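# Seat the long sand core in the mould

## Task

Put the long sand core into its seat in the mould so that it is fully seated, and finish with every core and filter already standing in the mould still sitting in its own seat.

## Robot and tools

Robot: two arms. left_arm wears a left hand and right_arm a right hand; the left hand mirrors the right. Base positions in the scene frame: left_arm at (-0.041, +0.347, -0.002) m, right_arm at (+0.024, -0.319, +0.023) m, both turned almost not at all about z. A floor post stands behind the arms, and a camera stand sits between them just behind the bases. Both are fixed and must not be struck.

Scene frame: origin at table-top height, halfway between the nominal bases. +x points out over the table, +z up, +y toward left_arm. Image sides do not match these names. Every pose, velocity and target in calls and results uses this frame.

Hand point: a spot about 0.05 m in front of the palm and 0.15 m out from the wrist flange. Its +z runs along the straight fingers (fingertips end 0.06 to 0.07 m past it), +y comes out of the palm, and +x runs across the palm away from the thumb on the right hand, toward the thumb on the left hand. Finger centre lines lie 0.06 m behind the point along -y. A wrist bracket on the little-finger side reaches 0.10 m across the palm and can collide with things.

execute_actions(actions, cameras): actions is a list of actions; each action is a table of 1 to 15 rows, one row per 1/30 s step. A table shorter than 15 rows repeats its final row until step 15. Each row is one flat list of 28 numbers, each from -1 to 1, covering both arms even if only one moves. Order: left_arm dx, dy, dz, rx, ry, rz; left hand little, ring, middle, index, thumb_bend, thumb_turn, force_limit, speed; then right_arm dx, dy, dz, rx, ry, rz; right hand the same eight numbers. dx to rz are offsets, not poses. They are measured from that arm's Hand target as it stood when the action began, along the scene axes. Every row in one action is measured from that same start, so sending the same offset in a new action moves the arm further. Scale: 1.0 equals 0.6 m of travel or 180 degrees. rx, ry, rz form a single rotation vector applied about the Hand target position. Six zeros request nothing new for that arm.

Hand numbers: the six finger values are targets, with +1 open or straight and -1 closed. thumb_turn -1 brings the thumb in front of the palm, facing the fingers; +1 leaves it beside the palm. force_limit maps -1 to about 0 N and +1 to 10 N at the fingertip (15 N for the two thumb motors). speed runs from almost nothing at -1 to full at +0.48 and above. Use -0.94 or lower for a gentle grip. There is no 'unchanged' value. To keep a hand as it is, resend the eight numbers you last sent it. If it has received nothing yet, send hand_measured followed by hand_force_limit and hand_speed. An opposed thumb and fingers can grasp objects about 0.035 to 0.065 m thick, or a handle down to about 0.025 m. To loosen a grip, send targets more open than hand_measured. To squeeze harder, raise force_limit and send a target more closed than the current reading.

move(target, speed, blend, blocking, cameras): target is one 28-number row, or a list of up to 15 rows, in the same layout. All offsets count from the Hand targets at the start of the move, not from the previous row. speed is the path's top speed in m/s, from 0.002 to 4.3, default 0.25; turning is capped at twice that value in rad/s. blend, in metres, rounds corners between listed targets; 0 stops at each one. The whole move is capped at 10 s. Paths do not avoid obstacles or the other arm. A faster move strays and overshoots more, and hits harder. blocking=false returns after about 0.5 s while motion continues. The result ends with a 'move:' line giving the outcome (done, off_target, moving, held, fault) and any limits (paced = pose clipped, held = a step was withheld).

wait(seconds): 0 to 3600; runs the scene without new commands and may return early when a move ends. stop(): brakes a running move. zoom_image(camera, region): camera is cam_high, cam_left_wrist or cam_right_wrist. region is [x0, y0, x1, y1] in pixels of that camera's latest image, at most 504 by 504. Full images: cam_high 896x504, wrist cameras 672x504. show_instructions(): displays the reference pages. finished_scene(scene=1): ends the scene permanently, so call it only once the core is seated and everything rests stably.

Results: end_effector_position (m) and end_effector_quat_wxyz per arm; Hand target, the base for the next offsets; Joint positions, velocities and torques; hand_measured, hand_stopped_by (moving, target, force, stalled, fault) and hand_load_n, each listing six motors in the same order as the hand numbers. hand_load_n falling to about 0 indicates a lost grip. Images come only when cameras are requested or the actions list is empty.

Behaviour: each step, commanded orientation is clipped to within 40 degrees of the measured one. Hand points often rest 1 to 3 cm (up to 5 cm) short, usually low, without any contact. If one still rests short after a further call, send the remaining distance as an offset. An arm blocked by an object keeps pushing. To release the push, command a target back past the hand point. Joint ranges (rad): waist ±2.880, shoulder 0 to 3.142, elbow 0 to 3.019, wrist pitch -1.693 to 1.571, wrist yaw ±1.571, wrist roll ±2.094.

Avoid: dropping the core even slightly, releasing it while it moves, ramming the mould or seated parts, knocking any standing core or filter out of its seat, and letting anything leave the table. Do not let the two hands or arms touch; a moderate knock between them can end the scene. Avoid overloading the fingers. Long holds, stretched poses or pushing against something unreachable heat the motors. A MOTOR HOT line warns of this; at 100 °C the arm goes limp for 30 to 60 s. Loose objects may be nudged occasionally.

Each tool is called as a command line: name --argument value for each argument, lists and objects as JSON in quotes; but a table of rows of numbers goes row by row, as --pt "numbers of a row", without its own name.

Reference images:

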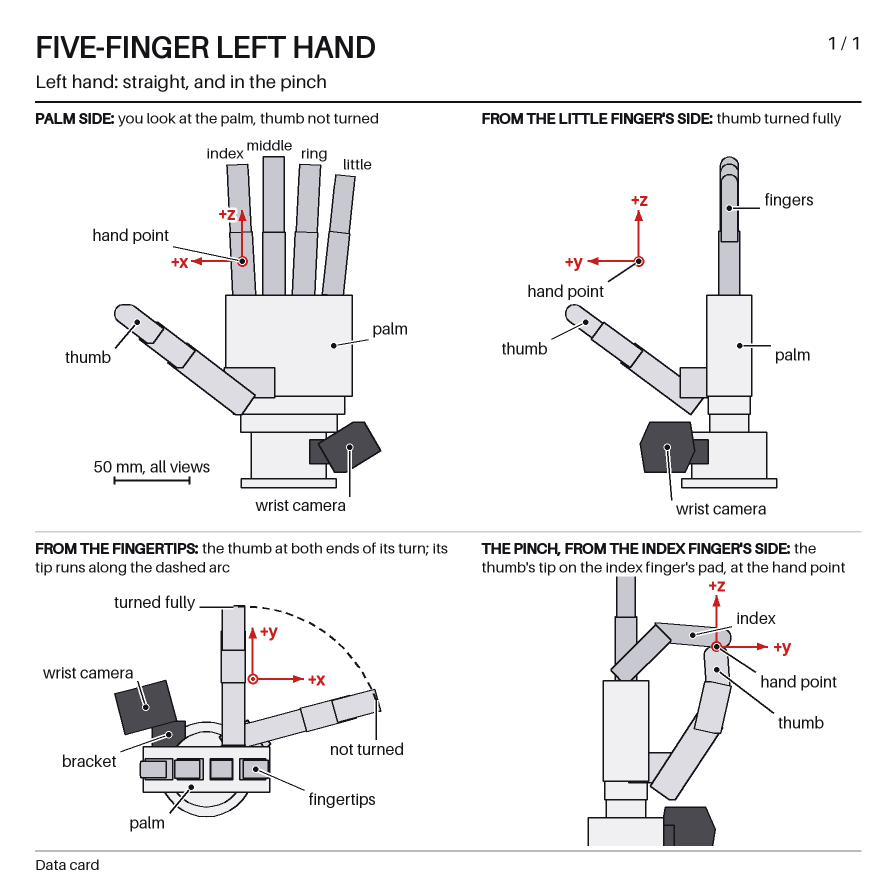

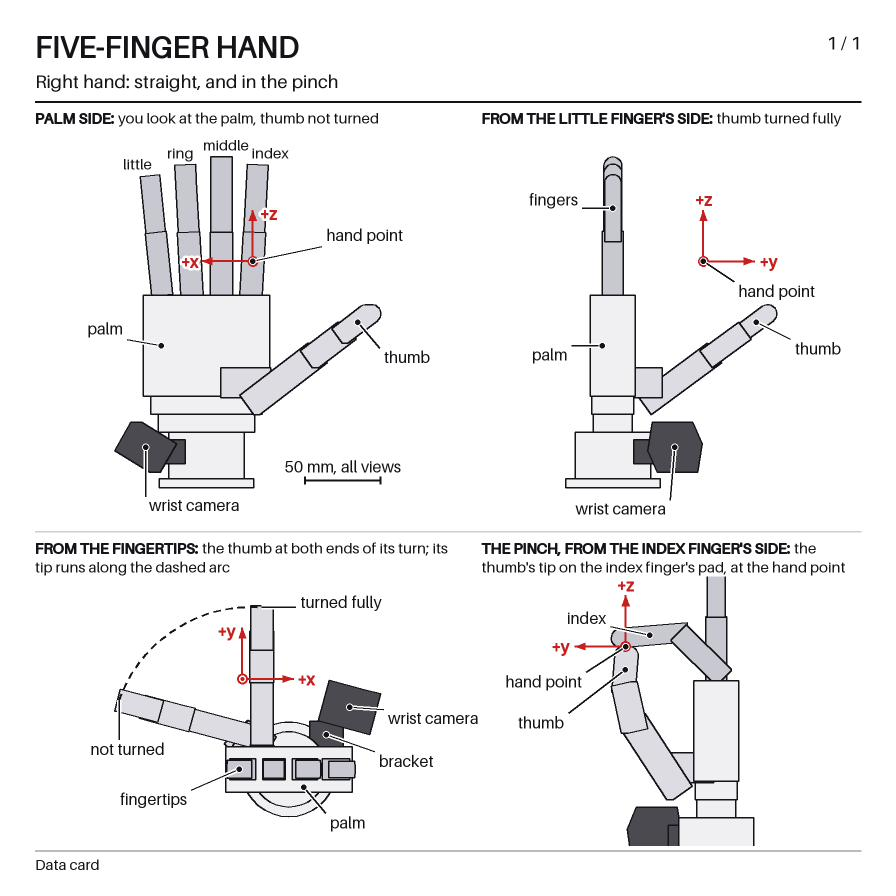

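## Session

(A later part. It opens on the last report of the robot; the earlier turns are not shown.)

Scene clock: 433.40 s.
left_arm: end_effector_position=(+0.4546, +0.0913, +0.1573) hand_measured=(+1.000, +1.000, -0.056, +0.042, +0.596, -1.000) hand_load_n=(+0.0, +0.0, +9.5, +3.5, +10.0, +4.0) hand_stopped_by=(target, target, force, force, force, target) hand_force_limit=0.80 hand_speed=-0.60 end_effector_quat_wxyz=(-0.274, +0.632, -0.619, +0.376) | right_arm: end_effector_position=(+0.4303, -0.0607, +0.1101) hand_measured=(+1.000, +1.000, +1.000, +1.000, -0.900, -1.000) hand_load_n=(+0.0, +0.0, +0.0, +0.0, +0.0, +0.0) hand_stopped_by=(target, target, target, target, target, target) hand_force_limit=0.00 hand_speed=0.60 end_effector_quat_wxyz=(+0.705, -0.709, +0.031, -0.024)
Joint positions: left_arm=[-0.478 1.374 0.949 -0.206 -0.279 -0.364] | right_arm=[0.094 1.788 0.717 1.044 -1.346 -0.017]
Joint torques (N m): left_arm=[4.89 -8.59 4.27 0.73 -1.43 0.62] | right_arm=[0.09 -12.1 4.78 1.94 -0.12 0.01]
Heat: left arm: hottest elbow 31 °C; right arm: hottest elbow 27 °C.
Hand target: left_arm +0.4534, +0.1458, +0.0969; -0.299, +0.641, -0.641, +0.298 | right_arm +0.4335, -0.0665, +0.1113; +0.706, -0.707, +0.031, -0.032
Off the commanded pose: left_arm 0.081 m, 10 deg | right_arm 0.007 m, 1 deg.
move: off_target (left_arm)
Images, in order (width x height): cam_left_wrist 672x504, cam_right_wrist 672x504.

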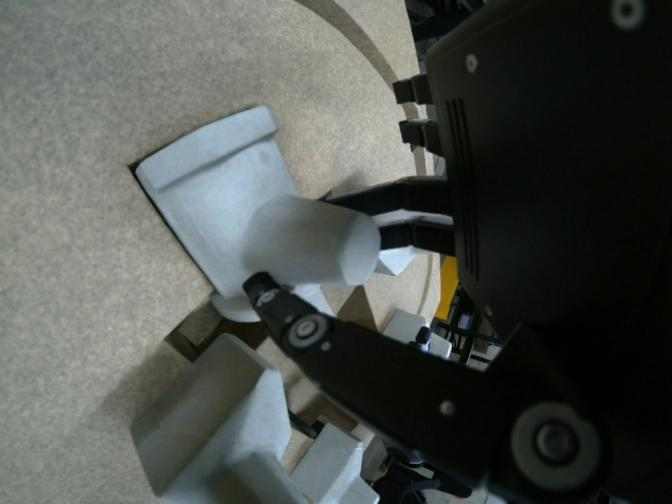

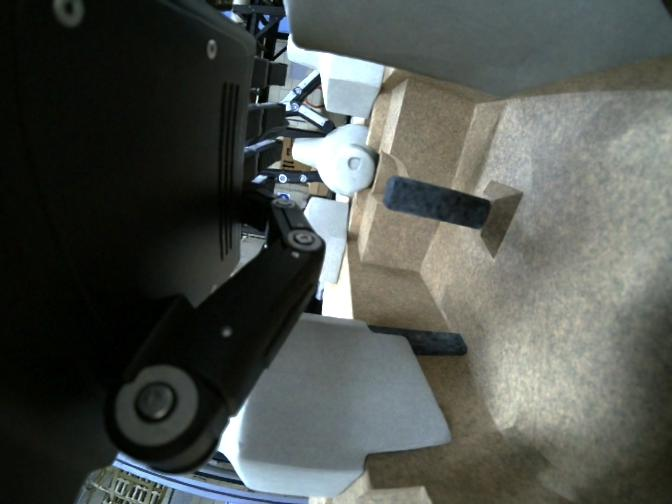

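move --pt "0 0 0.05 0 0 0 1 1 -0.66 -0.76 0.04 -1 1 -0.5 0 0 0 0 0 0 1 1 1 1 -0.9 -1 0 0.6" --speed 0.1

Scene clock: 437.20 s.
left_arm: end_effector_position=(+0.4552, +0.0954, +0.1592) hand_measured=(+1.000, +1.000, -0.084, +0.002, +0.560, -1.000) hand_load_n=(+0.0, +0.0, +13.0, +9.0, +15.5, +4.5) hand_stopped_by=(target, target, force, force, force, target) hand_force_limit=1.00 hand_speed=-0.50 end_effector_quat_wxyz=(-0.272, +0.638, -0.619, +0.369) | right_arm: end_effector_position=(+0.4303, -0.0607, +0.1101) hand_measured=(+1.000, +1.000, +1.000, +1.000, -0.900, -1.000) hand_load_n=(+0.0, +0.0, +0.0, +0.0, +0.0, +0.0) hand_stopped_by=(target, target, target, target, target, target) hand_force_limit=0.00 hand_speed=0.60 end_effector_quat_wxyz=(+0.705, -0.709, +0.031, -0.024)
Joint positions: left_arm=[-0.469 1.373 0.961 -0.235 -0.277 -0.369] | right_arm=[0.094 1.788 0.717 1.044 -1.346 -0.017]
Joint torques (N m): left_arm=[4.54 -10.93 6.86 -0.77 -1.46 0.7] | right_arm=[0.03 -11.34 4.7 1.85 -0.16 0.09]
Heat: left arm: hottest elbow 31 °C; right arm: hottest elbow 27 °C.
Hand target: left_arm +0.4535, +0.1459, +0.1270; -0.299, +0.641, -0.641, +0.298 | right_arm +0.4335, -0.0665, +0.1113; +0.706, -0.707, +0.031, -0.032
Off the commanded pose: left_arm 0.060 m, 9 deg | right_arm 0.007 m, 1 deg.
move: off_target (left_arm)

move --pt "0 0.08 0.0 0 0 0 1 1 -0.66 -0.76 0.04 -1 1 -0.5 0 0 0 0 0 0 1 1 1 1 -0.9 -1 0 0.6" --speed 0.08 --cameras '["cam_right_wrist"]'

zoom_image --camera "cam_right_wrist" --region '[310, 120, 410, 210]'

Scene clock: 438.67 s.
left_arm: end_effector_position=(+0.4573, +0.1145, +0.1781) hand_measured=(+1.000, +1.000, -0.084, +0.002, +0.560, -1.000) hand_load_n=(+0.0, +0.0, +9.5, +8.5, +14.5, +6.0) hand_stopped_by=(target, target, force, force, force, target) hand_force_limit=1.00 hand_speed=-0.50 end_effector_quat_wxyz=(-0.253, +0.636, -0.615, +0.391) | right_arm: end_effector_position=(+0.4303, -0.0607, +0.1101) hand_measured=(+1.000, +1.000, +1.000, +1.000, -0.900, -1.000) hand_load_n=(+0.0, +0.0, +0.0, +0.0, +0.0, +0.0) hand_stopped_by=(target, target, target, target, target, target) hand_force_limit=0.00 hand_speed=0.60 end_effector_quat_wxyz=(+0.705, -0.709, +0.031, -0.024)
Joint positions: left_arm=[-0.402 1.327 0.953 -0.24 -0.176 -0.351] | right_arm=[0.094 1.788 0.717 1.044 -1.346 -0.017]
Joint torques (N m): left_arm=[6.89 -10.58 4.64 -0.44 -2.16 1.11] | right_arm=[0.09 -12.51 4.81 1.77 -0.12 0.04]
Heat: left arm: hottest elbow 31 °C; right arm: hottest elbow 27 °C.
Hand target: left_arm +0.4534, +0.1938, +0.1270; -0.299, +0.641, -0.641, +0.298 | right_arm +0.4335, -0.0665, +0.1113; +0.706, -0.707, +0.031, -0.032
Off the commanded pose: left_arm 0.095 m, 12 deg | right_arm 0.007 m, 1 deg.
move: off_target (left_arm)

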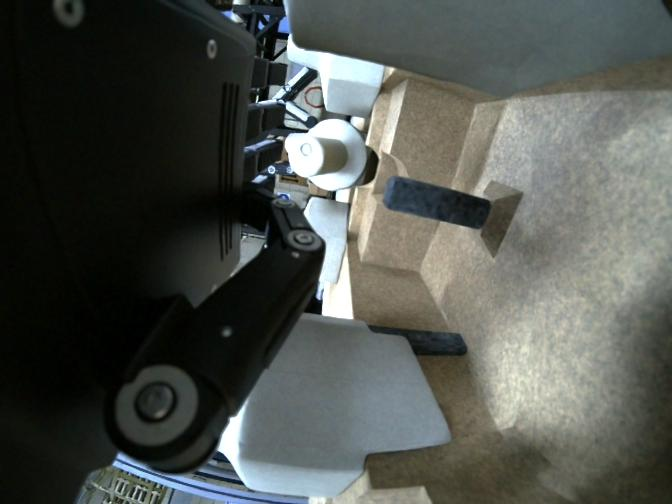

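Scaled by 5.040 from the camera's image (finer frame: 960x720).

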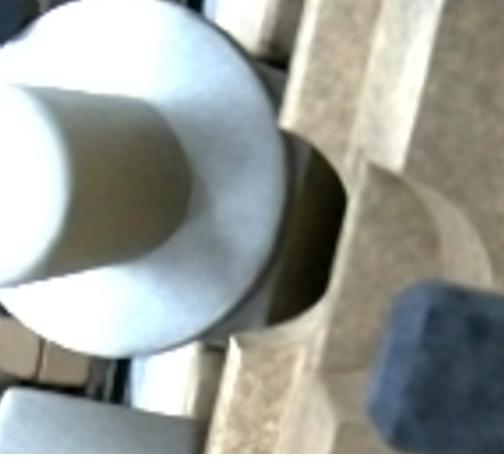

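move --pt "0 0.0 -0.02 0 0 0 1 1 -0.66 -0.76 0.04 -1 1 -0.5 0 0 0 0 0 0 1 1 1 1 -0.9 -1 0 0.6" --speed 0.06 --cameras '["cam_right_wrist","cam_left_wrist"]'

zoom_image --camera "cam_right_wrist" --region '[310, 120, 410, 210]'

Scene clock: 439.70 s.
left_arm: end_effector_position=(+0.4567, +0.1148, +0.1775) hand_measured=(+1.000, +1.000, -0.084, +0.002, +0.560, -1.000) hand_load_n=(+0.0, +0.0, +10.0, +9.5, +14.0, +6.5) hand_stopped_by=(target, target, force, force, force, target) hand_force_limit=1.00 hand_speed=-0.50 end_effector_quat_wxyz=(-0.254, +0.635, -0.614, +0.395) | right_arm: end_effector_position=(+0.4303, -0.0607, +0.1101) hand_measured=(+1.000, +1.000, +1.000, +1.000, -0.900, -1.000) hand_load_n=(+0.0, +0.0, +0.0, +0.0, +0.0, +0.0) hand_stopped_by=(target, target, target, target, target, target) hand_force_limit=0.00 hand_speed=0.60 end_effector_quat_wxyz=(+0.705, -0.709, +0.031, -0.024)
Joint positions: left_arm=[-0.401 1.323 0.943 -0.225 -0.175 -0.351] | right_arm=[0.094 1.788 0.717 1.044 -1.346 -0.017]
Joint torques (N m): left_arm=[6.77 -9.47 3.89 -0.01 -2.17 1.11] | right_arm=[0.32 -12.4 4.9 1.8 -0.13 0.08]
Heat: left arm: hottest elbow 31 °C; right arm: hottest elbow 27 °C.
Hand target: left_arm +0.4535, +0.1938, +0.1151; -0.299, +0.641, -0.641, +0.298 | right_arm +0.4335, -0.0665, +0.1113; +0.706, -0.707, +0.031, -0.032
Off the commanded pose: left_arm 0.101 m, 13 deg | right_arm 0.007 m, 1 deg.
move: off_target (left_arm)
Images, in order (width x height): cam_left_wrist 672x504, cam_right_wrist 672x504.

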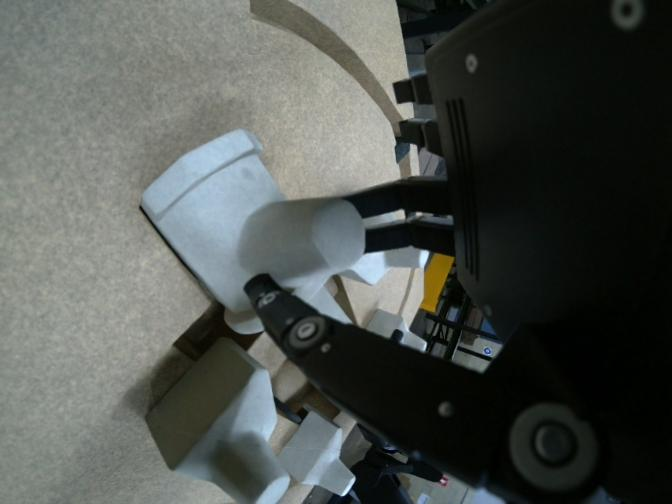

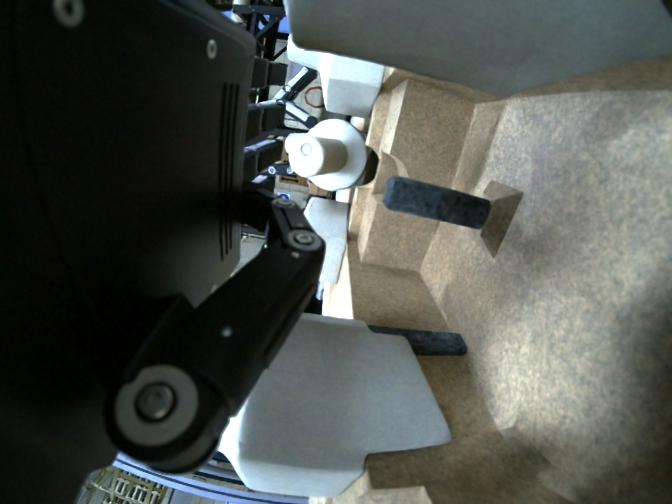

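Scaled by 5.040 from the camera's image (finer frame: 960x720).

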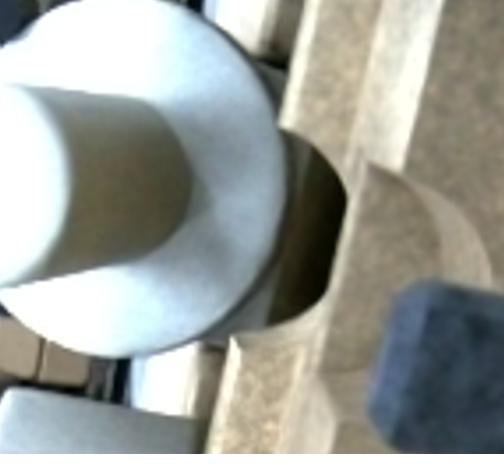

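move --pt "0 -0.03 -0.05 0 0 0 1 1 -0.66 -0.76 0.04 -1 1 -0.5 0 0 0 0 0 0 1 1 1 1 -0.9 -1 0 0.6" --speed 0.06 --cameras '["cam_right_wrist"]'

zoom_image --camera "cam_right_wrist" --region '[310, 120, 410, 210]'

Scene clock: 440.90 s.
left_arm: end_effector_position=(+0.4562, +0.1108, +0.1707) hand_measured=(+1.000, +1.000, -0.084, +0.002, +0.560, -1.000) hand_load_n=(+0.0, +0.0, +10.5, +0.0, +12.0, +11.5) hand_stopped_by=(target, target, force, force, force, target) hand_force_limit=1.00 hand_speed=-0.50 end_effector_quat_wxyz=(-0.261, +0.632, -0.606, +0.406) | right_arm: end_effector_position=(+0.4303, -0.0607, +0.1101) hand_measured=(+1.000, +1.000, +1.000, +1.000, -0.900, -1.000) hand_load_n=(+0.0, +0.0, +0.0, +0.0, +0.0, +0.0) hand_stopped_by=(target, target, target, target, target, target) hand_force_limit=0.00 hand_speed=0.60 end_effector_quat_wxyz=(+0.705, -0.709, +0.031, -0.024)
Joint positions: left_arm=[-0.414 1.325 0.909 -0.159 -0.192 -0.358] | right_arm=[0.094 1.788 0.717 1.044 -1.346 -0.017]
Joint torques (N m): left_arm=[5.01 -6.01 3.54 0.44 -2.51 0.96] | right_arm=[-0.09 -12.69 4.59 1.65 -0.12 0.05]
Heat: left arm: hottest elbow 31 °C; right arm: hottest elbow 27 °C.
Hand target: left_arm +0.4535, +0.1758, +0.0853; -0.299, +0.641, -0.641, +0.299 | right_arm +0.4335, -0.0665, +0.1113; +0.706, -0.707, +0.031, -0.032
Off the commanded pose: left_arm 0.108 m, 14 deg | right_arm 0.007 m, 1 deg.
move: off_target (left_arm)

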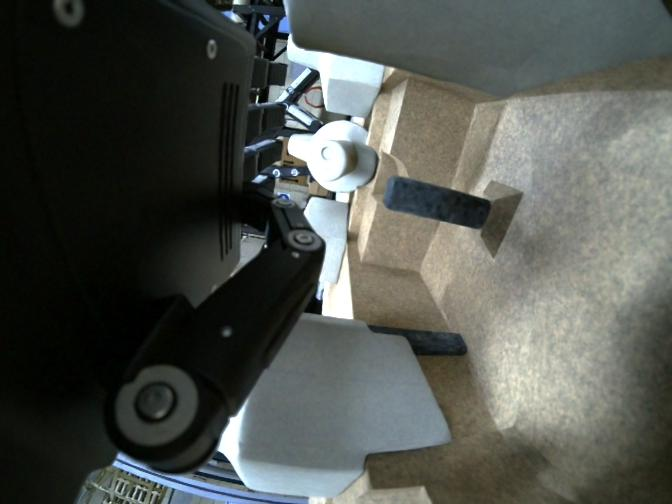

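Scaled by 5.040 from the camera's image (finer frame: 960x720).

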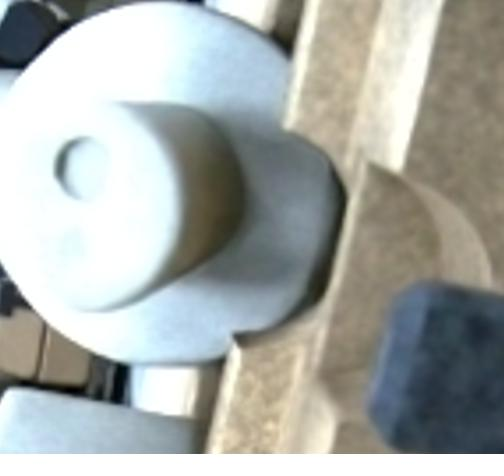

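move --pt "0 0.0 -0.03 0 0 0 1 1 -0.66 -0.76 0.04 -1 1 -0.5 0 0 0 0 0 0 1 1 1 1 -0.9 -1 0 0.6" --speed 0.06 --cameras '["cam_right_wrist"]'

zoom_image --camera "cam_right_wrist" --region '[310, 120, 410, 210]'

Scene clock: 441.97 s.
left_arm: end_effector_position=(+0.4554, +0.1111, +0.1697) hand_measured=(+1.000, +1.000, -0.084, +0.002, +0.560, -1.000) hand_load_n=(+0.0, +0.0, +10.5, +0.0, +11.5, +12.0) hand_stopped_by=(target, target, force, force, force, target) hand_force_limit=1.00 hand_speed=-0.50 end_effector_quat_wxyz=(-0.264, +0.629, -0.601, +0.417) | right_arm: end_effector_position=(+0.4303, -0.0607, +0.1101) hand_measured=(+1.000, +1.000, +1.000, +1.000, -0.900, -1.000) hand_load_n=(+0.0, +0.0, +0.0, +0.0, +0.0, +0.0) hand_stopped_by=(target, target, target, target, target, target) hand_force_limit=0.00 hand_speed=0.60 end_effector_quat_wxyz=(+0.705, -0.709, +0.031, -0.024)
Joint positions: left_arm=[-0.414 1.318 0.884 -0.116 -0.192 -0.358] | right_arm=[0.094 1.788 0.717 1.044 -1.346 -0.017]
Joint torques (N m): left_arm=[5.01 -4.07 3.03 0.62 -2.45 0.99] | right_arm=[-0.21 -12.69 4.93 1.91 -0.17 0.06]
Heat: left arm: hottest elbow 31 °C; right arm: hottest elbow 27 °C.
Hand target: left_arm +0.4536, +0.1759, +0.0671; -0.299, +0.641, -0.641, +0.299 | right_arm +0.4335, -0.0665, +0.1113; +0.706, -0.707, +0.031, -0.032
Off the commanded pose: left_arm 0.121 m, 15 deg | right_arm 0.007 m, 1 deg.
move: off_target (left_arm)

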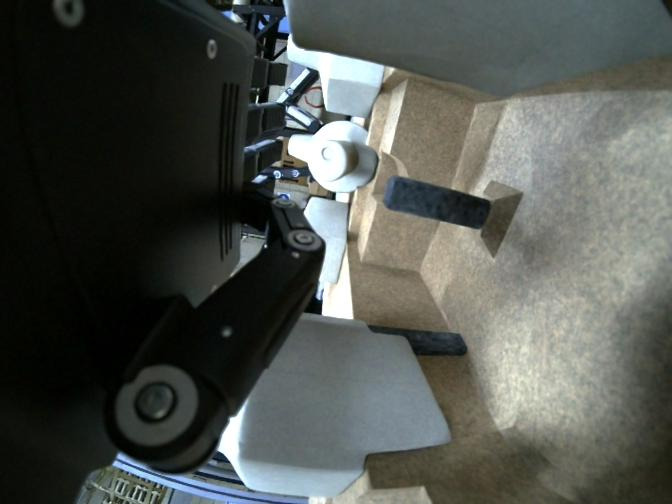

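Scaled by 5.040 from the camera's image (finer frame: 960x720).

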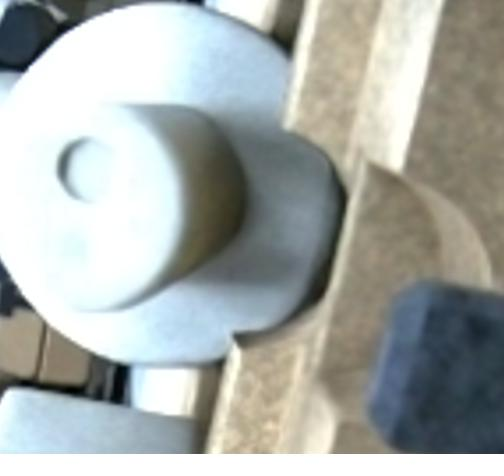

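move --pt "0 -0.03 0.0 0 0 0 1 1 -0.66 -0.76 0.04 -1 1 -0.5 0 0 0 0 0 0 1 1 1 1 -0.9 -1 0 0.6" --speed 0.06 --cameras '["cam_right_wrist"]'

zoom_image --camera "cam_right_wrist" --region '[310, 120, 410, 210]'

Scene clock: 443.00 s.
left_arm: end_effector_position=(+0.4538, +0.1022, +0.1653) hand_measured=(+1.000, +1.000, -0.084, +0.002, +0.560, -1.000) hand_load_n=(+0.0, -0.5, +9.5, +0.0, +12.5, +10.5) hand_stopped_by=(target, target, force, force, force, target) hand_force_limit=1.00 hand_speed=-0.50 end_effector_quat_wxyz=(-0.271, +0.629, -0.600, +0.413) | right_arm: end_effector_position=(+0.4303, -0.0607, +0.1101) hand_measured=(+1.000, +1.000, +1.000, +1.000, -0.900, -1.000) hand_load_n=(+0.0, +0.0, +0.0, +0.0, +0.0, +0.0) hand_stopped_by=(target, target, target, target, target, target) hand_force_limit=0.00 hand_speed=0.60 end_effector_quat_wxyz=(+0.705, -0.709, +0.031, -0.024)
Joint positions: left_arm=[-0.443 1.329 0.884 -0.108 -0.23 -0.369] | right_arm=[0.094 1.788 0.717 1.044 -1.346 -0.017]
Joint torques (N m): left_arm=[4.25 -3.66 4.14 0.25 -2.17 0.83] | right_arm=[-0.32 -11.93 5.08 1.83 -0.17 0.08]
Heat: left arm: hottest elbow 31 °C; right arm: hottest elbow 27 °C.
Hand target: left_arm +0.4536, +0.1578, +0.0671; -0.299, +0.641, -0.641, +0.299 | right_arm +0.4335, -0.0665, +0.1113; +0.706, -0.707, +0.031, -0.032
Off the commanded pose: left_arm 0.113 m, 14 deg | right_arm 0.007 m, 1 deg.
move: off_target (left_arm)

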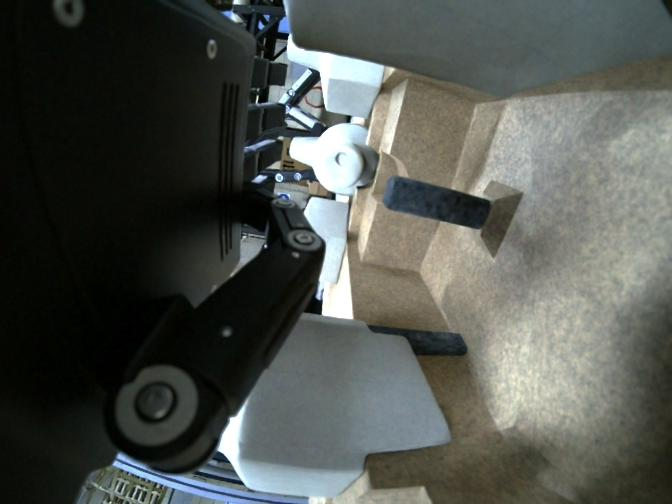

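Scaled by 5.040 from the camera's image (finer frame: 960x720).

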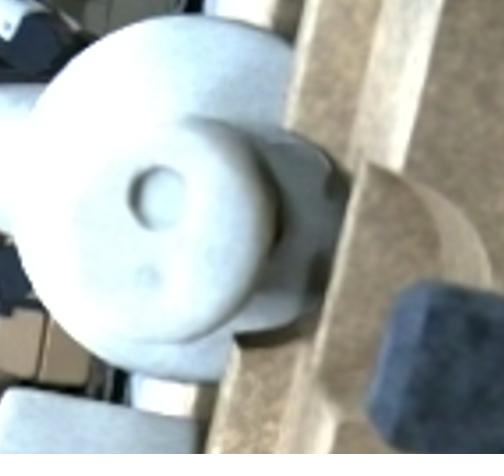

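move --pt "0 -0.02 0.0 0 0 0 1 1 -0.66 -0.76 0.04 -1 1 -0.5 0 0 0 0 0 0 1 1 1 1 -0.9 -1 0 0.6" --speed 0.06 --cameras '["cam_right_wrist", "cam_left_wrist"]'

zoom_image --camera "cam_right_wrist" --region '[310, 120, 410, 210]'

zoom_image --camera "cam_left_wrist" --region '[110, 80, 310, 240]'

Scene clock: 443.90 s.
left_arm: end_effector_position=(+0.4547, +0.0952, +0.1617) hand_measured=(+1.000, +1.000, -0.084, +0.002, +0.560, -1.000) hand_load_n=(+0.0, +0.0, +9.5, +0.0, +13.0, +11.0) hand_stopped_by=(target, target, force, force, force, target) hand_force_limit=1.00 hand_speed=-0.50 end_effector_quat_wxyz=(-0.274, +0.631, -0.600, +0.409) | right_arm: end_effector_position=(+0.4303, -0.0607, +0.1101) hand_measured=(+1.000, +1.000, +1.000, +1.000, -0.900, -1.000) hand_load_n=(+0.0, +0.0, +0.0, +0.0, +0.0, +0.0) hand_stopped_by=(target, target, target, target, target, target) hand_force_limit=0.00 hand_speed=0.60 end_effector_quat_wxyz=(+0.705, -0.709, +0.031, -0.024)
Joint positions: left_arm=[-0.462 1.346 0.892 -0.108 -0.256 -0.378] | right_arm=[0.094 1.788 0.717 1.044 -1.346 -0.017]
Joint torques (N m): left_arm=[3.72 -3.84 4.48 0.17 -1.96 0.77] | right_arm=[0.56 -12.75 4.63 1.92 -0.16 0.06]
Heat: left arm: hottest elbow 31 °C; right arm: hottest elbow 27 °C.
Hand target: left_arm +0.4535, +0.1457, +0.0671; -0.299, +0.641, -0.641, +0.299 | right_arm +0.4335, -0.0665, +0.1113; +0.706, -0.707, +0.031, -0.032
Off the commanded pose: left_arm 0.107 m, 14 deg | right_arm 0.007 m, 1 deg.
move: off_target (left_arm)
Images, in order (width x height): cam_left_wrist 672x504, cam_right_wrist 672x504.

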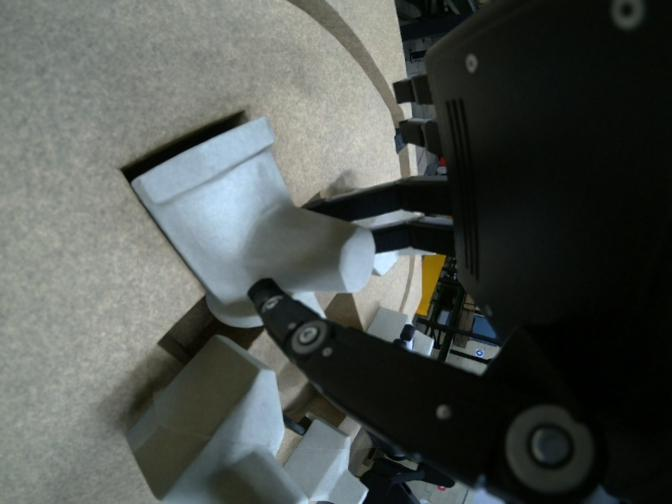

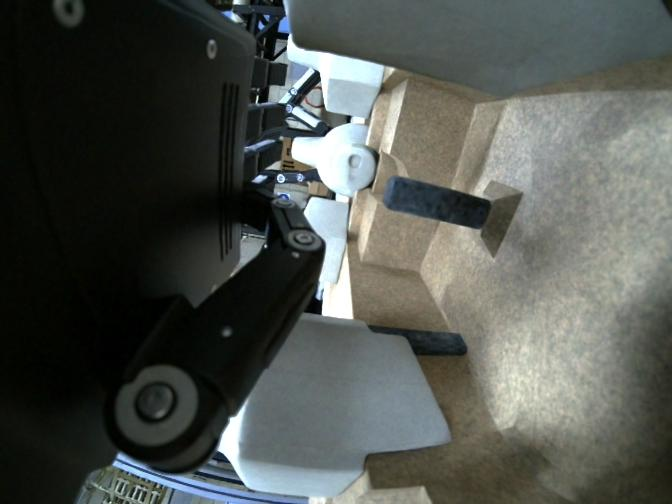

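Scaled by 5.040 from the camera's image (finer frame: 960x720).

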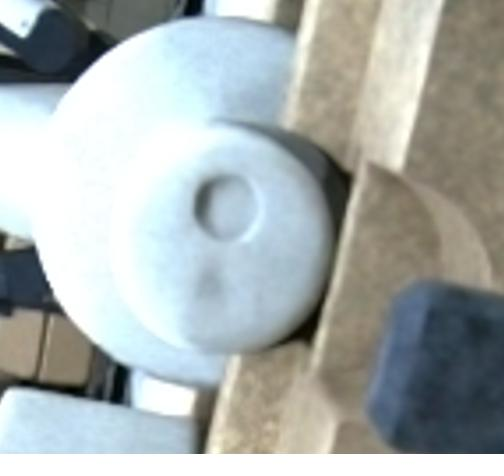

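Scaled by 2.520 from the camera's image (finer frame: 960x720).

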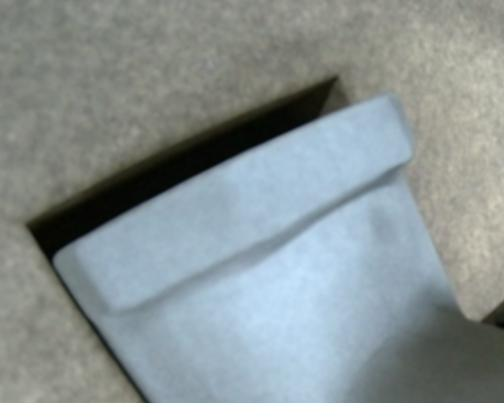

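move --pt "0 -0.08 0.1 0 0 0 1 1 -0.66 -0.76 0.04 -1 1 -0.5 0 0 0 0 0 0 1 1 1 1 -0.9 -1 0 0.6" --speed 0.08

move --pt "0 0 0 0 0 0 1 1 0.2 0.2 0.75 -1 0 0 0 0 0 0 0 0 1 1 1 1 -0.9 -1 0 0.6" --cameras '["cam_right_wrist", "cam_left_wrist"]'

Scene clock: 447.20 s.
left_arm: end_effector_position=(+0.4570, +0.0897, +0.1617) hand_measured=(+1.000, +1.000, -0.084, +0.002, +0.560, -1.000) hand_load_n=(+0.0, +0.0, +8.5, +0.0, +15.0, +6.0) hand_stopped_by=(target, target, force, force, force, target) hand_force_limit=1.00 hand_speed=-0.50 end_effector_quat_wxyz=(-0.300, +0.642, -0.616, +0.344) | right_arm: end_effector_position=(+0.4303, -0.0607, +0.1101) hand_measured=(+1.000, +1.000, +1.000, +1.000, -0.900, -1.000) hand_load_n=(+0.0, +0.0, +0.0, +0.0, +0.0, +0.0) hand_stopped_by=(target, target, target, target, target, target) hand_force_limit=0.00 hand_speed=0.60 end_effector_quat_wxyz=(+0.705, -0.709, +0.031, -0.024)
Joint positions: left_arm=[-0.513 1.394 1.003 -0.289 -0.378 -0.379] | right_arm=[0.094 1.788 0.717 1.044 -1.346 -0.017]
Joint torques (N m): left_arm=[0.44 -8.35 8.13 0.16 -0.54 0.17] | right_arm=[-0.09 -12.45 4.93 1.8 -0.21 0.07]
Heat: left arm: hottest elbow 31 °C; right arm: hottest elbow 27 °C.
Hand target: left_arm +0.4535, +0.0979, +0.1271; -0.299, +0.641, -0.641, +0.298 | right_arm +0.4335, -0.0665, +0.1113; +0.706, -0.707, +0.031, -0.032
Off the commanded pose: left_arm 0.036 m, 6 deg | right_arm 0.007 m, 1 deg.
move: off_target (left_arm)

Scene clock: 447.70 s.
left_arm: end_effector_position=(+0.4546, +0.0924, +0.1474) hand_measured=(+1.000, +1.000, +0.200, +0.200, +0.750, -1.000) hand_load_n=(+0.0, +0.0, +0.0, +3.0, +0.0, +0.0) hand_stopped_by=(target, target, target, target, target, target) hand_force_limit=0.00 hand_speed=0.00 end_effector_quat_wxyz=(-0.300, +0.643, -0.625, +0.324) | right_arm: end_effector_position=(+0.4303, -0.0607, +0.1101) hand_measured=(+1.000, +1.000, +1.000, +1.000, -0.900, -1.000) hand_load_n=(+0.0, +0.0, +0.0, +0.0, +0.0, +0.0) hand_stopped_by=(target, target, target, target, target, target) hand_force_limit=0.00 hand_speed=0.60 end_effector_quat_wxyz=(+0.705, -0.709, +0.031, -0.024)
Joint positions: left_arm=[-0.515 1.415 1.004 -0.308 -0.389 -0.372] | right_arm=[0.094 1.788 0.717 1.044 -1.346 -0.017]
Joint torques (N m): left_arm=[0.62 -10.23 8.1 0.81 -0.21 0.12] | right_arm=[0.26 -12.34 4.66 1.68 -0.19 0.05]
Heat: left arm: hottest elbow 31 °C; right arm: hottest elbow 27 °C.
Hand target: left_arm +0.4535, +0.0978, +0.1271; -0.299, +0.641, -0.641, +0.298 | right_arm +0.4335, -0.0665, +0.1113; +0.706, -0.707, +0.031, -0.032
Off the commanded pose: left_arm 0.021 m, 3 deg | right_arm 0.007 m, 1 deg.
move: done
Images, in order (width x height): cam_left_wrist 672x504, cam_right_wrist 672x504.

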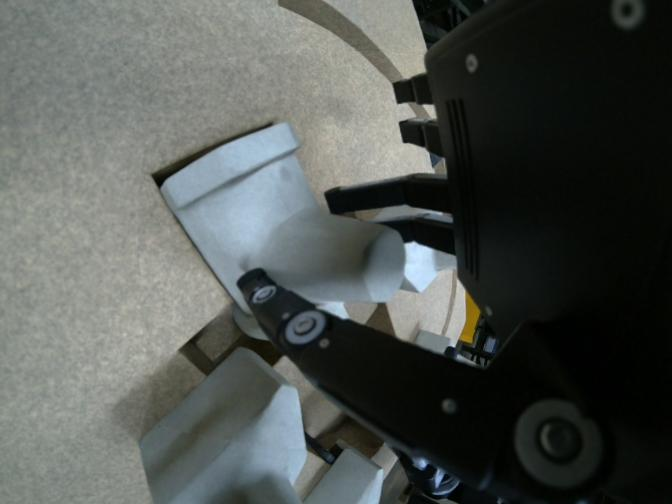

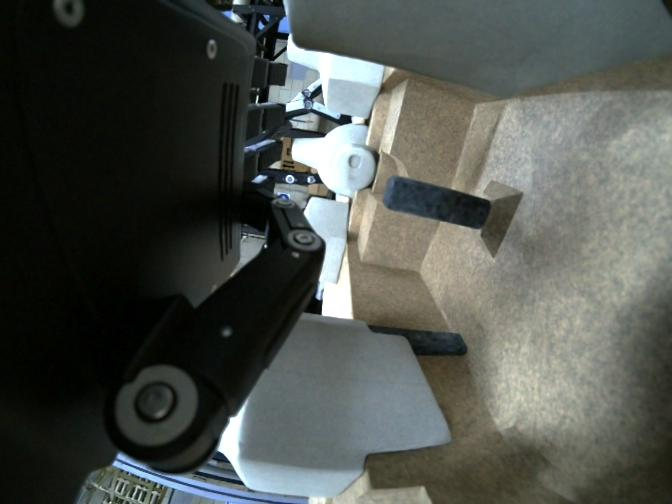

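move --pt "0 0 0.17 0 0 0 1 1 0.2 0.2 0.75 -1 0 0.2 0 0 0 0 0 0 1 1 1 1 -0.9 -1 0 0.6" --pt "-0.05 0.13 0.21 0 0 0 1 1 1 1 0.75 1 0 0.2 0 0 0 0 0 0 1 1 1 1 -0.9 -1 0 0.6" --speed 0.15 --cameras '["cam_high", "cam_left_wrist"]'

zoom_image --camera "cam_left_wrist" --region '[150, 150, 350, 350]'

Scene clock: 451.67 s.
left_arm: end_effector_position=(+0.4270, +0.1713, +0.2614) hand_measured=(+1.000, +1.000, +1.000, +1.000, +0.750, +1.000) hand_load_n=(+0.0, +0.0, +0.0, +0.0, +0.0, +0.5) hand_stopped_by=(target, target, target, target, target, target) hand_force_limit=0.00 hand_speed=0.20 end_effector_quat_wxyz=(-0.301, +0.640, -0.636, +0.308) | right_arm: end_effector_position=(+0.4303, -0.0607, +0.1101) hand_measured=(+1.000, +1.000, +1.000, +1.000, -0.900, -1.000) hand_load_n=(+0.0, -0.5, +0.0, +0.0, +0.0, +0.0) hand_stopped_by=(target, target, target, target, target, target) hand_force_limit=0.00 hand_speed=0.60 end_effector_quat_wxyz=(+0.705, -0.709, +0.031, -0.024)
Joint positions: left_arm=[-0.375 1.193 1.121 -0.642 -0.288 -0.257] | right_arm=[0.094 1.788 0.717 1.044 -1.346 -0.017]
Joint torques (N m): left_arm=[0.56 -9.93 7.8 1.21 -0.12 -0.01] | right_arm=[0.03 -11.93 4.6 1.78 -0.12 0.05]
Heat: left arm: hottest elbow 31 °C; right arm: hottest shoulder 27 °C.
Hand target: left_arm +0.4235, +0.1758, +0.2531; -0.299, +0.641, -0.641, +0.298 | right_arm +0.4335, -0.0665, +0.1113; +0.706, -0.707, +0.031, -0.032
Off the commanded pose: left_arm 0.010 m, 1 deg | right_arm 0.007 m, 1 deg.
move: done

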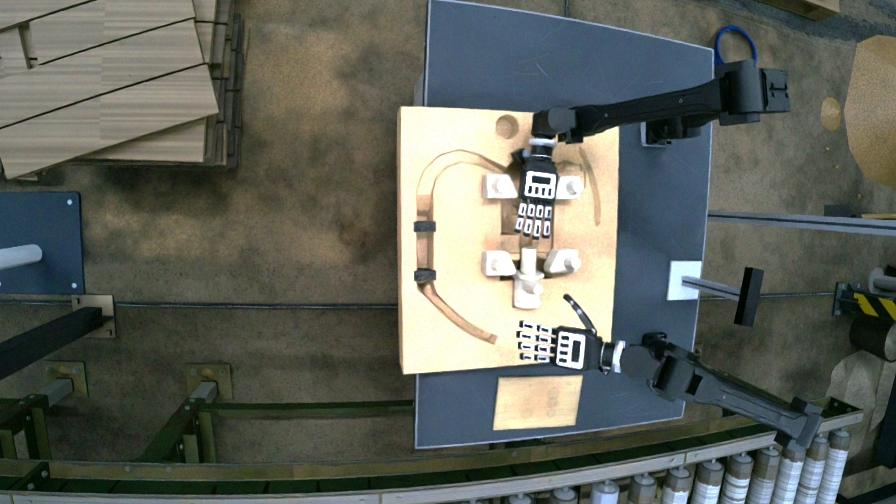

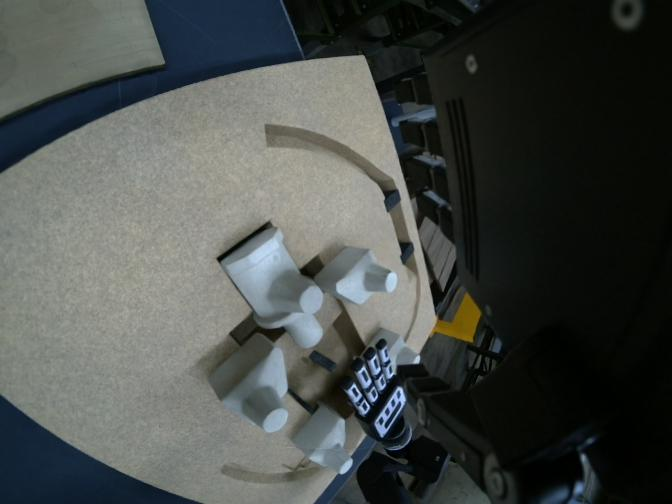

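Scaled by 2.520 from the camera's image (finer frame: 960x720).

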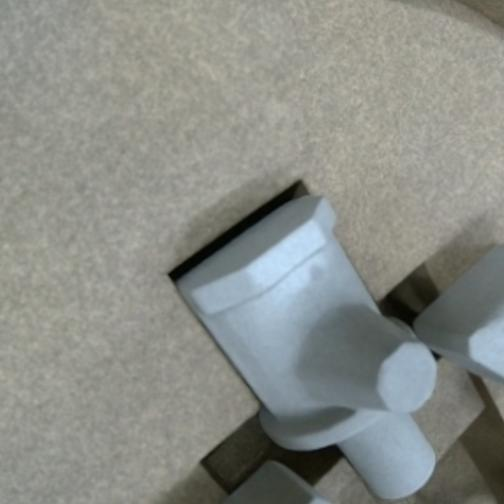

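execute_actions --actions '[]'

Scene clock: 452.73 s.
left_arm: end_effector_position=(+0.4270, +0.1713, +0.2614) hand_measured=(+1.000, +1.000, +1.000, +1.000, +0.750, +1.000) hand_load_n=(+0.0, +0.0, +0.0, +0.0, +0.0, +0.0) hand_stopped_by=(target, target, target, target, target, target) hand_force_limit=0.00 hand_speed=0.20 end_effector_quat_wxyz=(-0.301, +0.640, -0.636, +0.308) | right_arm: end_effector_position=(+0.4303, -0.0607, +0.1101) hand_measured=(+1.000, +1.000, +1.000, +1.000, -0.900, -1.000) hand_load_n=(+0.0, +0.0, +0.0, +0.0, +0.0, +0.0) hand_stopped_by=(target, target, target, target, target, target) hand_force_limit=0.00 hand_speed=0.60 end_effector_quat_wxyz=(+0.705, -0.709, +0.031, -0.024)
Joint positions: left_arm=[-0.375 1.193 1.121 -0.642 -0.288 -0.257] | right_arm=[0.094 1.788 0.717 1.044 -1.346 -0.017]
Joint velocities: within noise
Joint torques (N m): left_arm=[0.5 -9.99 7.82 1.24 -0.12 -0.02] | right_arm=[0.15 -11.58 4.83 1.77 -0.15 0.01]
Heat: left arm: hottest elbow 31 °C; right arm: hottest shoulder 27 °C.
Hand target: left_arm +0.4235, +0.1758, +0.2531; -0.299, +0.641, -0.641, +0.298 | right_arm +0.4335, -0.0665, +0.1113; +0.706, -0.707, +0.031, -0.032
Off the commanded pose: left_arm 0.010 m, 1 deg | right_arm 0.007 m, 1 deg.

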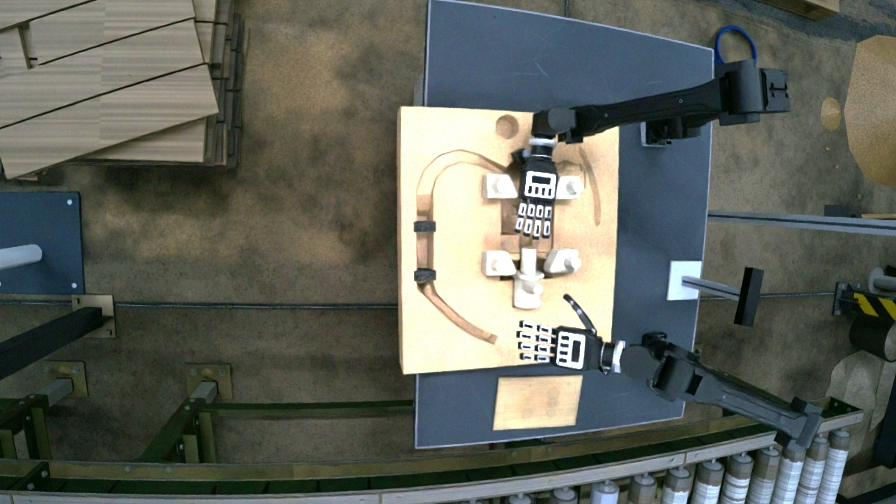

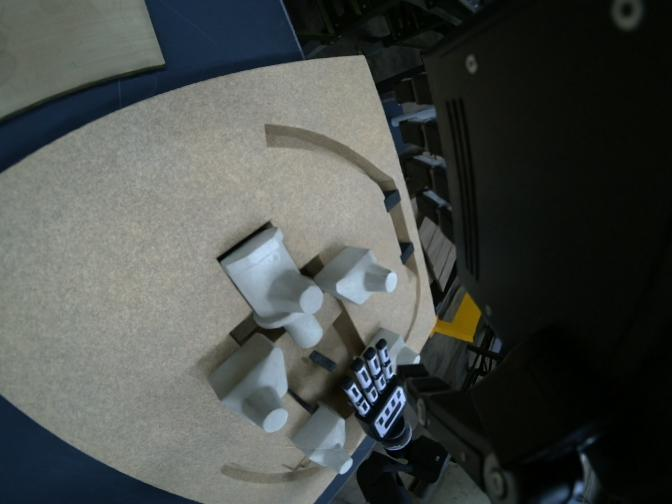

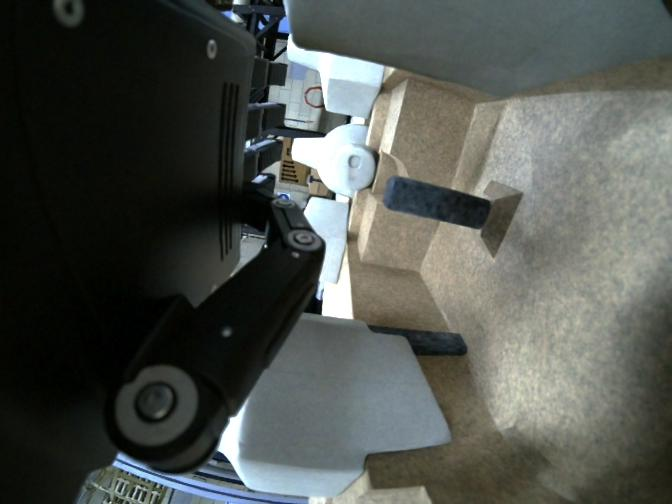

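zoom_image --camera "cam_right_wrist" --region '[290, 100, 510, 260]'

zoom_image --camera "cam_left_wrist" --region '[200, 200, 360, 360]'

Scaled by 2.291 from the camera's image (finer frame: 960x720).

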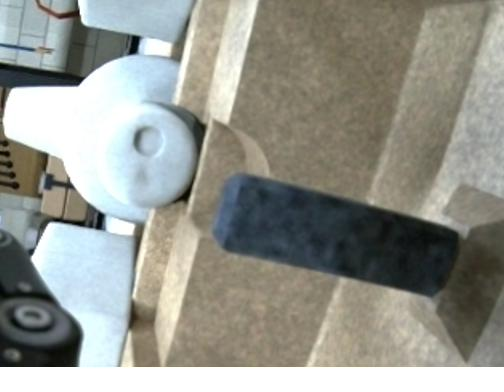

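Scaled by 3.150 from the camera's image (finer frame: 960x720).

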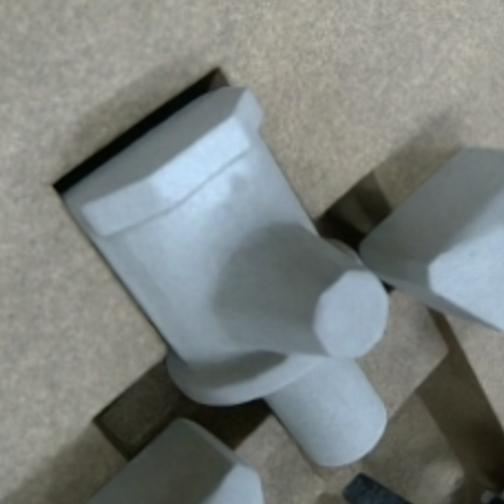

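zoom_image --camera "cam_high" --region '[450, 130, 650, 380]'

Scaled by 2.016.

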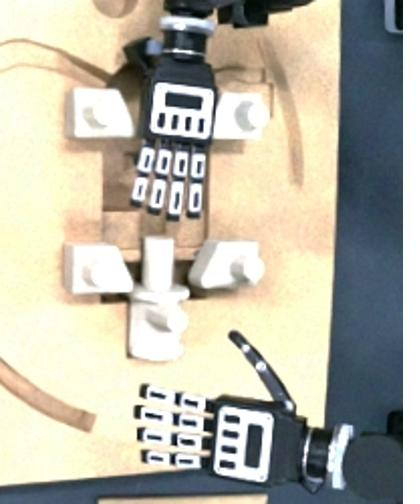

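move --pt "0 0.05 0.04 0 0 0 1 1 1 1 0.75 1 0 0.2 0 -0.03 0.2 -0.069 0 0 1 1 1 1 1 1 0 0.6" --speed 0.15

Scene clock: 460.13 s.
left_arm: end_effector_position=(+0.4199, +0.2021, +0.2619) hand_measured=(+1.000, +1.000, +1.000, +1.000, +0.750, +1.000) hand_load_n=(+0.0, +0.0, +0.0, +0.0, +0.0, +0.0) hand_stopped_by=(target, target, target, target, target, target) hand_force_limit=0.00 hand_speed=0.20 end_effector_quat_wxyz=(-0.292, +0.643, -0.645, +0.291) | right_arm: end_effector_position=(+0.4211, -0.0869, +0.2218) hand_measured=(+1.000, +1.000, +1.000, +1.000, +1.000, +1.000) hand_load_n=(+0.0, +0.0, +0.0, +0.0, +0.0, -0.5) hand_stopped_by=(target, target, target, target, target, target) hand_force_limit=0.00 hand_speed=0.60 end_effector_quat_wxyz=(-0.625, +0.779, -0.036, +0.027)
Joint positions: left_arm=[-0.304 1.17 1.121 -0.696 -0.233 -0.206] | right_arm=[0.076 1.383 0.943 -0.355 -1.262 -0.768]
Joint torques (N m): left_arm=[0.79 -10.17 10.29 1.2 -0.08 -0.01] | right_arm=[0.91 -8.7 12.57 0.42 -0.63 -0.02]
Heat: left arm: hottest elbow 31 °C; right arm: hottest shoulder 27 °C.
Hand target: left_arm +0.4235, +0.2058, +0.2770; -0.299, +0.641, -0.641, +0.298 | right_arm +0.4333, -0.0845, +0.2312; -0.625, +0.779, -0.027, +0.035
Off the commanded pose: left_arm 0.016 m, 1 deg | right_arm 0.016 m, 1 deg.
move: off_target (left_arm, right_arm)

move --pt "0 0 0 0 0 0 1 1 1 1 0.75 1 0 0.2 0 0 0.05 0 0 0 -1 -1 -1 1 1 1 0.5 0.3" --pt "0 0 0 0 0 0 1 1 1 1 0.75 1 0 0.2 -0.05 0.03 0.08 -0.337 0.1863 -0.2294 -1 -1 -1 1 0.8 -1 0.5 0.3" --speed 0.3 --cameras '["all"]'

Scene clock: 465.40 s.
left_arm: end_effector_position=(+0.4199, +0.2021, +0.2619) hand_measured=(+1.000, +1.000, +1.000, +1.000, +0.750, +1.000) hand_load_n=(+0.0, +0.0, +0.0, +0.0, +0.0, +0.0) hand_stopped_by=(target, target, target, target, target, target) hand_force_limit=0.00 hand_speed=0.20 end_effector_quat_wxyz=(-0.292, +0.643, -0.645, +0.291) | right_arm: end_effector_position=(+0.3985, -0.0759, +0.2694) hand_measured=(-1.000, -1.000, -1.000, +1.000, +0.800, -1.000) hand_load_n=(+0.0, +0.0, +0.0, +0.0, +0.0, +0.0) hand_stopped_by=(target, target, target, target, target, target) hand_force_limit=0.50 hand_speed=0.30 end_effector_quat_wxyz=(-0.072, +0.898, -0.433, +0.033)
Joint positions: left_arm=[-0.304 1.17 1.121 -0.696 -0.233 -0.206] | right_arm=[0.463 1.56 1.588 -1.443 -0.028 -0.153]
Joint torques (N m): left_arm=[0.79 -10.29 10.28 1.21 -0.08 -0.01] | right_arm=[1.44 -12.45 12.97 -0.2 0.04 0.05]
Heat: left arm: hottest elbow 32 °C; right arm: hottest shoulder 27 °C.
Hand target: left_arm +0.4235, +0.2058, +0.2770; -0.299, +0.641, -0.641, +0.298 | right_arm +0.4034, -0.0664, +0.2792; -0.079, +0.898, -0.430, +0.037
Off the commanded pose: left_arm 0.016 m, 1 deg | right_arm 0.014 m, 1 deg.
move: off_target (right_arm); target 2's new numbers were sent with right_arm's hand 0.014 m and 1 deg from that target

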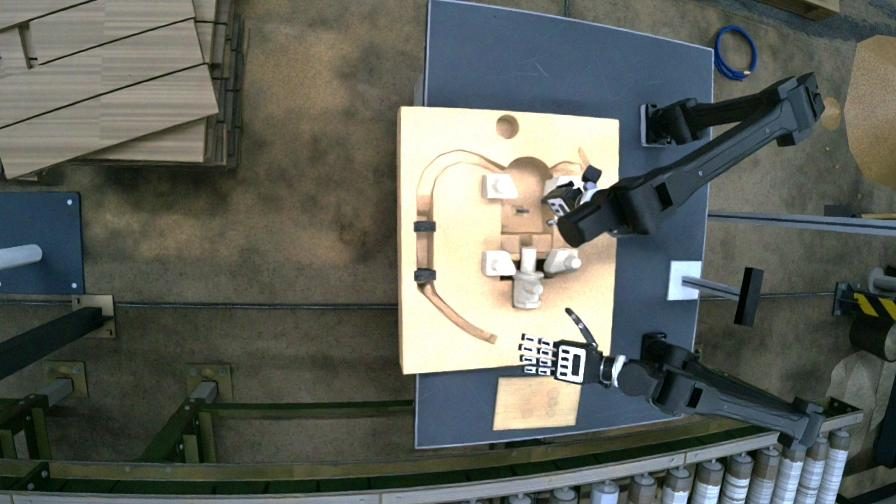

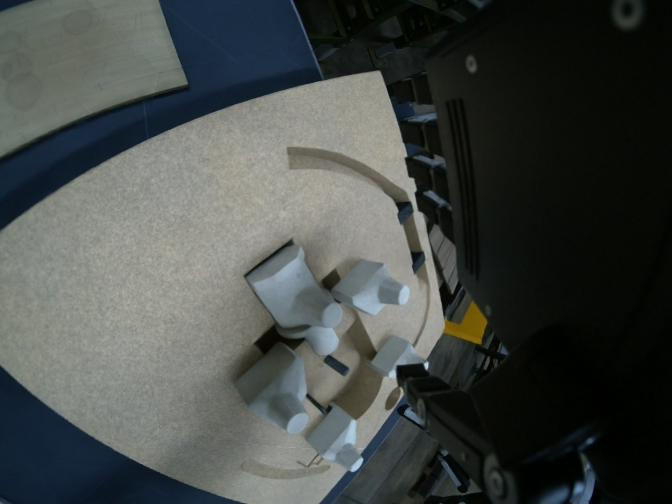

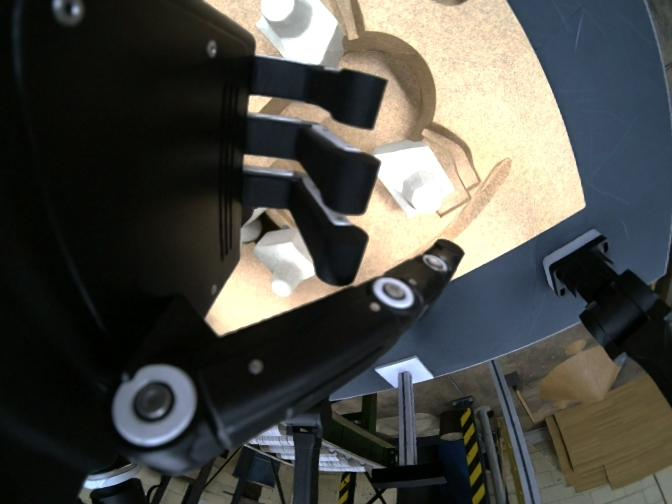

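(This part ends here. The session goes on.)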